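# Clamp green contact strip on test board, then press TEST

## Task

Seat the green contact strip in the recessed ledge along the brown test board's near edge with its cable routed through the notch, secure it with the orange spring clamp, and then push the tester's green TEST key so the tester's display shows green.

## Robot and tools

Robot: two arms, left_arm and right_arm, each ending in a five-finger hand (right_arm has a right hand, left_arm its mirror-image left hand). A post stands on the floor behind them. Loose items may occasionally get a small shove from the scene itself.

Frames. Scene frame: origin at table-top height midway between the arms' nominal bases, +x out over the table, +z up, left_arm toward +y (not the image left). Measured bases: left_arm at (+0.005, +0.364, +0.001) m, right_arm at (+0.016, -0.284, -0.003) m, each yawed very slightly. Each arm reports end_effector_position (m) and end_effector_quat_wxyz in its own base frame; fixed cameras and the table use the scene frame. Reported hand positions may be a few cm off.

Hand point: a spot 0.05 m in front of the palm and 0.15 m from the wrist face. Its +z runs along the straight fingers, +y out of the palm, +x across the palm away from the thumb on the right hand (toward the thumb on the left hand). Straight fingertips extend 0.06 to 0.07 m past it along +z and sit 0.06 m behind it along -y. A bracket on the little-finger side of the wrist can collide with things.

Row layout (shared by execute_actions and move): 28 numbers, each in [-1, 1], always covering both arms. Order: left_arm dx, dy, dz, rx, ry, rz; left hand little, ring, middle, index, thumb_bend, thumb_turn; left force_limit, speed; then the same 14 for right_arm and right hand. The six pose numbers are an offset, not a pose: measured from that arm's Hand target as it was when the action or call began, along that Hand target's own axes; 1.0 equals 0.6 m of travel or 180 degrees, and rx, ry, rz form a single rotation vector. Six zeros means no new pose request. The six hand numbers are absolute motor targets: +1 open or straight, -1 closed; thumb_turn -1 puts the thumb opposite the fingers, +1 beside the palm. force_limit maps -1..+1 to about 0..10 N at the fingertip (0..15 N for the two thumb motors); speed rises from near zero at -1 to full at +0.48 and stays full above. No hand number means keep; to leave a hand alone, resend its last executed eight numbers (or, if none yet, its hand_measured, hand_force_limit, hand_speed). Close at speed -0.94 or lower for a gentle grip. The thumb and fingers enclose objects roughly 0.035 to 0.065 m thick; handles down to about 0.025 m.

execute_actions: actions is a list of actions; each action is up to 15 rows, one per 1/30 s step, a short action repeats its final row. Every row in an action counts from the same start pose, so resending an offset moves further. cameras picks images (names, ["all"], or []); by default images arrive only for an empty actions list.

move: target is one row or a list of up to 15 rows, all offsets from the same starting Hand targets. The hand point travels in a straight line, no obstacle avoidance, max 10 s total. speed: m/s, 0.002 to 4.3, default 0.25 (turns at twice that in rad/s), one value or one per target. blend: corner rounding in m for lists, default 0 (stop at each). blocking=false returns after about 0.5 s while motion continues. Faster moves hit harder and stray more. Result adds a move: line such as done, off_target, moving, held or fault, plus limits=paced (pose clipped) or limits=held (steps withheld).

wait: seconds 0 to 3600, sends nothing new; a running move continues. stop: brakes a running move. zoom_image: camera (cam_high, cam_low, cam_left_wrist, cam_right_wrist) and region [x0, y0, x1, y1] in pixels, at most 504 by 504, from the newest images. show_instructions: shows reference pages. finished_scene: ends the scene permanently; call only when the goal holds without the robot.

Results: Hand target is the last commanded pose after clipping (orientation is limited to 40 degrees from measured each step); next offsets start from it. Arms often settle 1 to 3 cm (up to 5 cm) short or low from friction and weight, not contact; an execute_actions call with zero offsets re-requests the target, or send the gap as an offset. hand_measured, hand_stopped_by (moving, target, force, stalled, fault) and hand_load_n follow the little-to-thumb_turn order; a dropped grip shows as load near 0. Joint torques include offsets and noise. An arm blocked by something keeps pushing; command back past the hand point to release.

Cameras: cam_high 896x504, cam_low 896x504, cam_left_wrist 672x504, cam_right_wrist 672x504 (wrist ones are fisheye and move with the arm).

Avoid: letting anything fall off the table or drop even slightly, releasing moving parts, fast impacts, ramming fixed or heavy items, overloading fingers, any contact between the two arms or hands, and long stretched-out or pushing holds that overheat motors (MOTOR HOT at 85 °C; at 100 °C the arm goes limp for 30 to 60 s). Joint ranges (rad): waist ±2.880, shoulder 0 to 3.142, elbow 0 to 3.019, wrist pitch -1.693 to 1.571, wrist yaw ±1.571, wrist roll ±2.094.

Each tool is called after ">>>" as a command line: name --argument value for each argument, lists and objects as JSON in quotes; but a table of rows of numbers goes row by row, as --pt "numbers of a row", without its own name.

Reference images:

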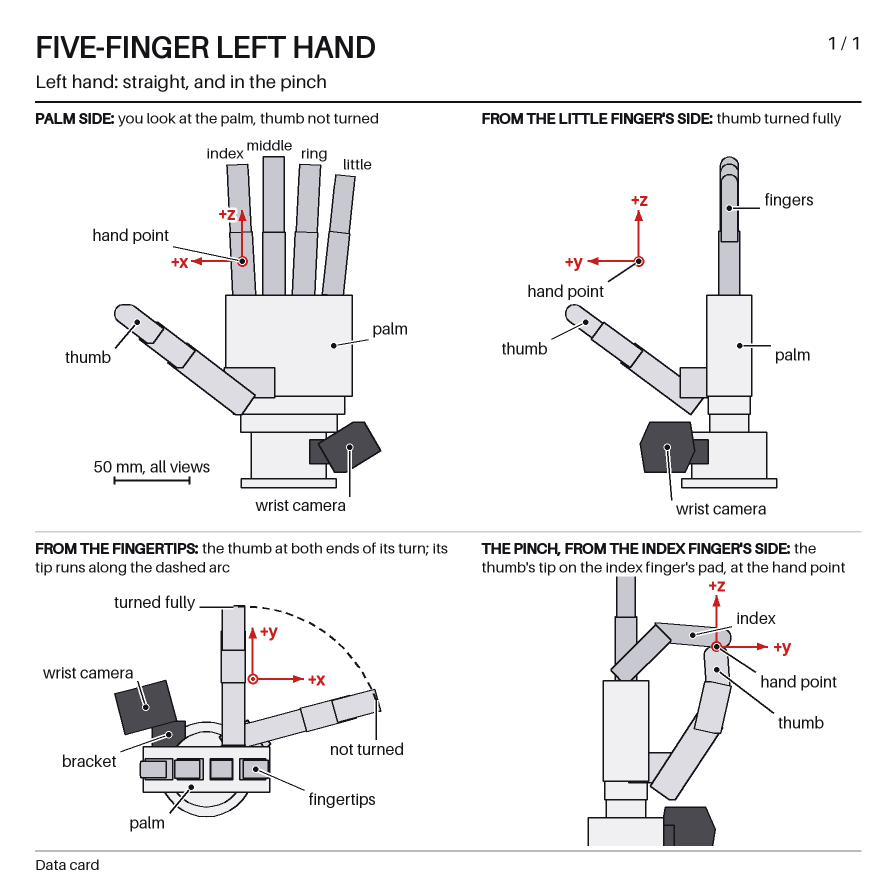

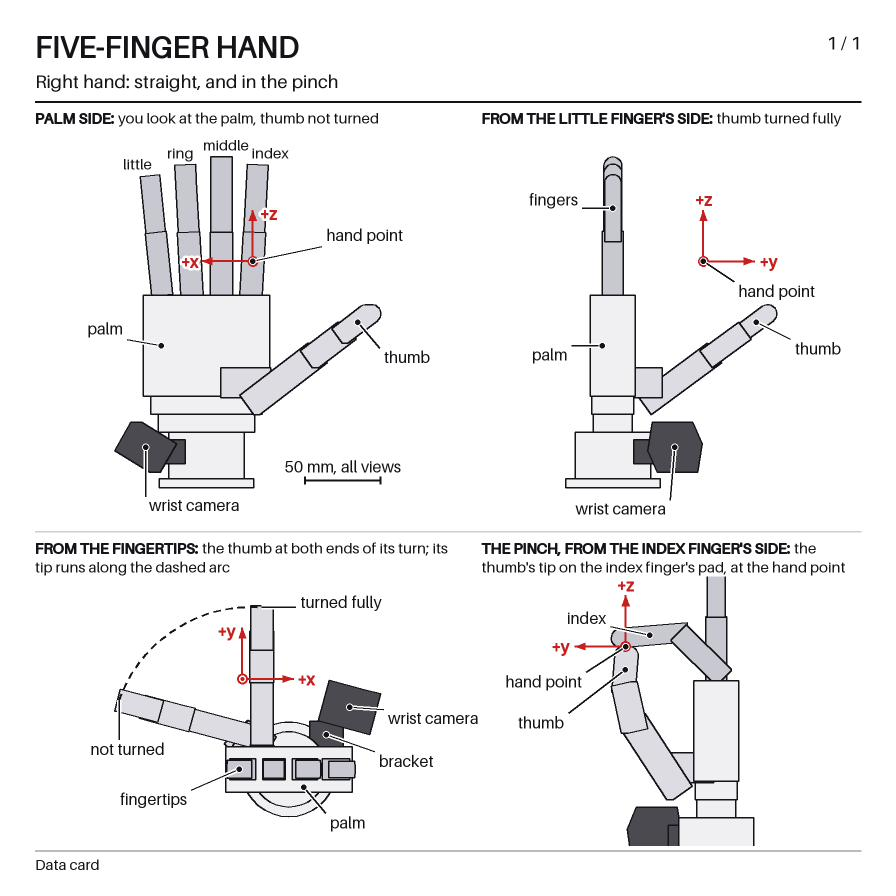

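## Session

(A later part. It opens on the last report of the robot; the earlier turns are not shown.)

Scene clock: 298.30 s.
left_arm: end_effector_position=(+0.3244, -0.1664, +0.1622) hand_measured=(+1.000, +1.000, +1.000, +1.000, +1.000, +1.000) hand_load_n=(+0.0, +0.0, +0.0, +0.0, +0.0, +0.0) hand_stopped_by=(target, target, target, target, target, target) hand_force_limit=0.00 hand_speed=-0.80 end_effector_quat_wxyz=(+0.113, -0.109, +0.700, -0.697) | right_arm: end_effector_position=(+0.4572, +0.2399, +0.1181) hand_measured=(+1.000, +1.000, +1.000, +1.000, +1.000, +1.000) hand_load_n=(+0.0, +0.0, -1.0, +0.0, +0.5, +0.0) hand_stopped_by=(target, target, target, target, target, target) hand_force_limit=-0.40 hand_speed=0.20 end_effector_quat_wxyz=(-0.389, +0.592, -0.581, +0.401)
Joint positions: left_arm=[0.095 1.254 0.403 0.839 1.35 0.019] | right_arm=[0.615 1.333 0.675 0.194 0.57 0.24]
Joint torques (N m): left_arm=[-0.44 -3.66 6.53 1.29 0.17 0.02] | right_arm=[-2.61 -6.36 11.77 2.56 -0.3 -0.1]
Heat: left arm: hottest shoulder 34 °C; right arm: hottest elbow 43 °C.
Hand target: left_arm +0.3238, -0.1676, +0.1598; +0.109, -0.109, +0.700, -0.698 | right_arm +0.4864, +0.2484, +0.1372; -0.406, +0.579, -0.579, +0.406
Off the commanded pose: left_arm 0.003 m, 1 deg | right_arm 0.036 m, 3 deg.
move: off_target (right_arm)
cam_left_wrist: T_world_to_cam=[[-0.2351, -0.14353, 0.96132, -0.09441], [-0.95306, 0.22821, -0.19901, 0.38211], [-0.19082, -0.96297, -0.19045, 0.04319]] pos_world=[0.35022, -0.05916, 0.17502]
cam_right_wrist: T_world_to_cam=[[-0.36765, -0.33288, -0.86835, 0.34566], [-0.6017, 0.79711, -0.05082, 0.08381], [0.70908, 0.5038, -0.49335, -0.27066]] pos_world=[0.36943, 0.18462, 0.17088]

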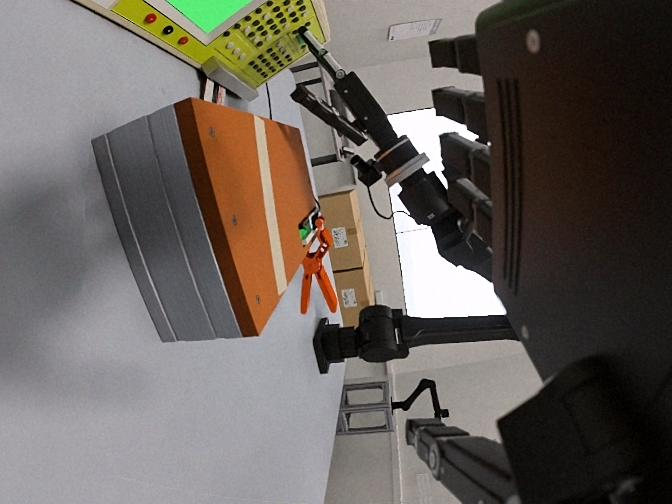

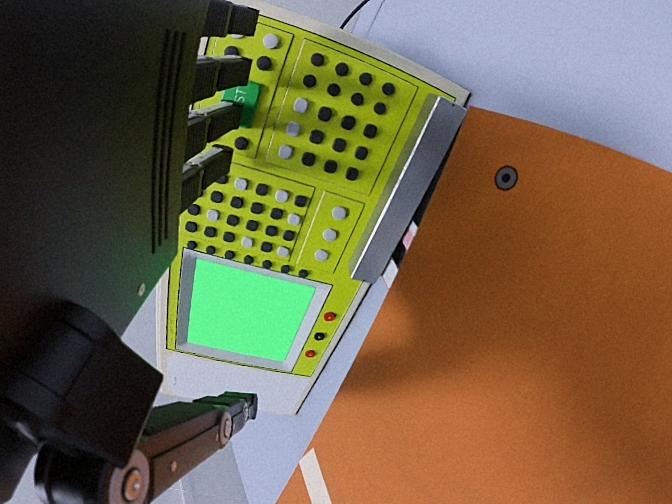

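>>> move --pt "0 0 0 0 0 0 1 1 1 1 1 1 0 -0.8 0.0167 -0.0285 -0.1168 0 0 0 1 1 1 1 1 1 -0.4 0.2" --pt "0 0 0 0 0 0 1 1 1 1 1 1 0 -0.8 0.25 -0.1495 -0.3205 0 0 0 1 1 1 1 1 1 -0.4 0.2" --speed '[0.06,0.15]' --blend 0.02 --cameras '["cam_high","cam_low","cam_left_wrist","cam_right_wrist"]'

>>> zoom_image --camera "cam_right_wrist" --region '[380, 300, 580, 504]'

>>> zoom_image --camera "cam_high" --region '[395, 165, 465, 235]'

Scene clock: 301.80 s.
left_arm: end_effector_position=(+0.3244, -0.1664, +0.1622) hand_measured=(+1.000, +1.000, +1.000, +1.000, +1.000, +1.000) hand_load_n=(+0.0, +0.0, +0.0, +0.0, +0.0, -0.5) hand_stopped_by=(target, target, target, target, target, target) hand_force_limit=0.00 hand_speed=-0.80 end_effector_quat_wxyz=(+0.113, -0.109, +0.700, -0.697) | right_arm: end_effector_position=(+0.3296, +0.1001, +0.2578) hand_measured=(+1.000, +1.000, +1.000, +1.000, +1.000, +1.000) hand_load_n=(+0.0, +0.0, +0.0, +0.0, +0.0, -0.5) hand_stopped_by=(target, target, target, target, target, target) hand_force_limit=-0.40 hand_speed=0.20 end_effector_quat_wxyz=(-0.393, +0.588, -0.586, +0.394)
Joint positions: left_arm=[0.095 1.254 0.403 0.839 1.35 0.019] | right_arm=[0.385 0.562 0.634 -0.489 0.354 0.149]
Joint torques (N m): left_arm=[-0.44 -3.66 6.53 1.29 0.17 0.02] | right_arm=[-1.44 -1.61 12.72 1.33 0.11 -0.13]
Heat: left arm: hottest shoulder 34 °C; right arm: hottest elbow 44 °C.
Hand target: left_arm +0.3238, -0.1676, +0.1598; +0.109, -0.109, +0.700, -0.698 | right_arm +0.3362, +0.0984, +0.2871; -0.406, +0.579, -0.579, +0.406
Off the commanded pose: left_arm 0.003 m, 1 deg | right_arm 0.030 m, 2 deg.
move: off_target (right_arm)
cam_left_wrist: T_world_to_cam=[[-0.2351, -0.14353, 0.96132, -0.09441], [-0.95306, 0.22821, -0.19901, 0.38211], [-0.19082, -0.96297, -0.19045, 0.04319]] pos_world=[0.35022, -0.05916, 0.17502]
cam_right_wrist: T_world_to_cam=[[-0.37027, -0.31575, -0.87361, 0.37398], [-0.60105, 0.7985, -0.03386, 0.12072], [0.70827, 0.51254, -0.48544, -0.04349]] pos_world=[0.24183, 0.04398, 0.30968]

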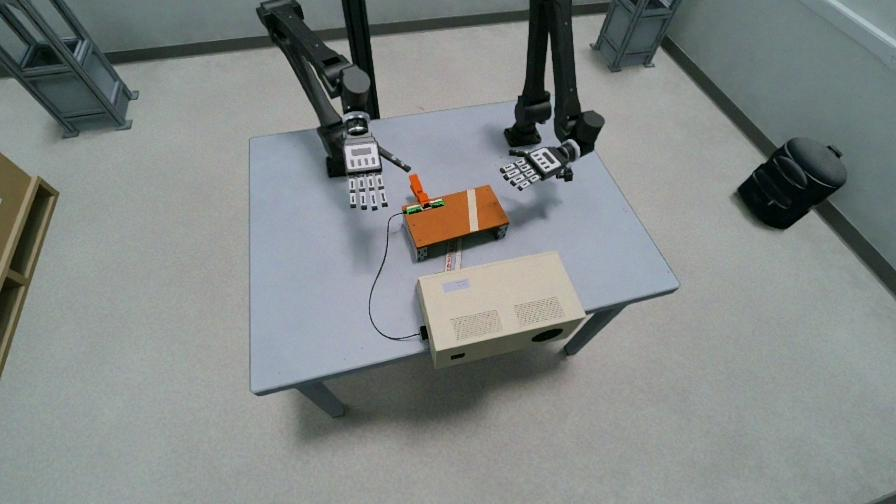

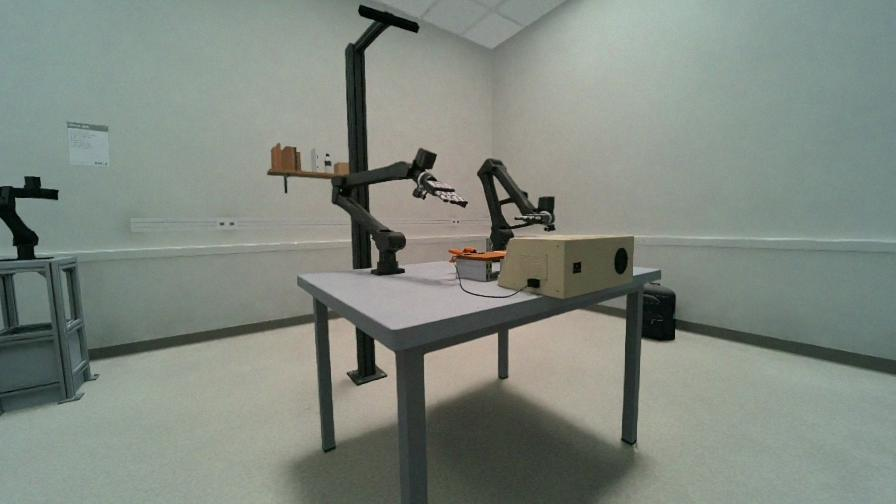

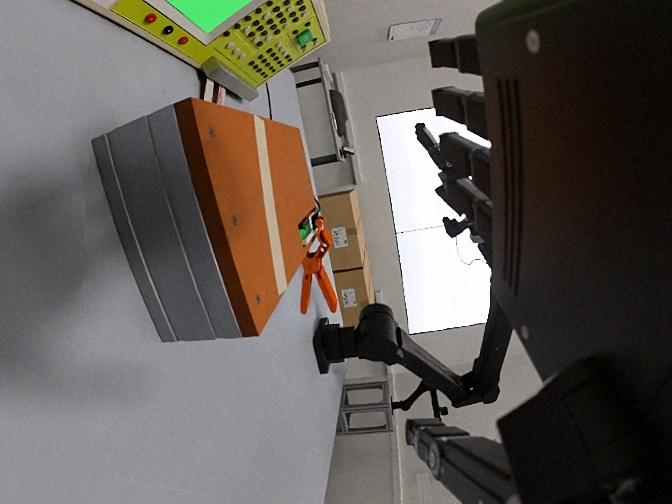

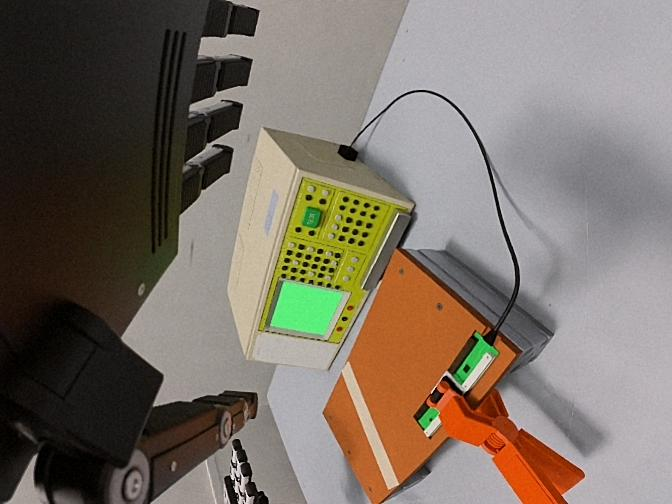

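Scaled by 2.471 from the camera's image (finer frame: 960x720).

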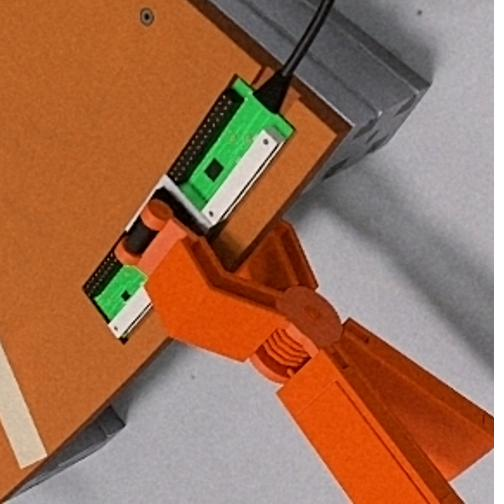

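Scaled by 7.200 from the camera's image (finer frame: 1280x720).

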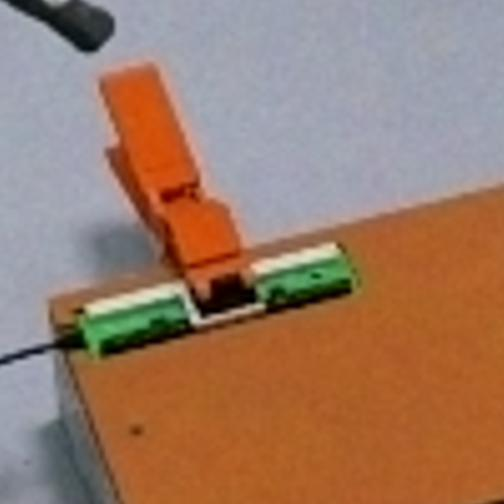

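>>> finished_scene

The scene is finished: the task was done.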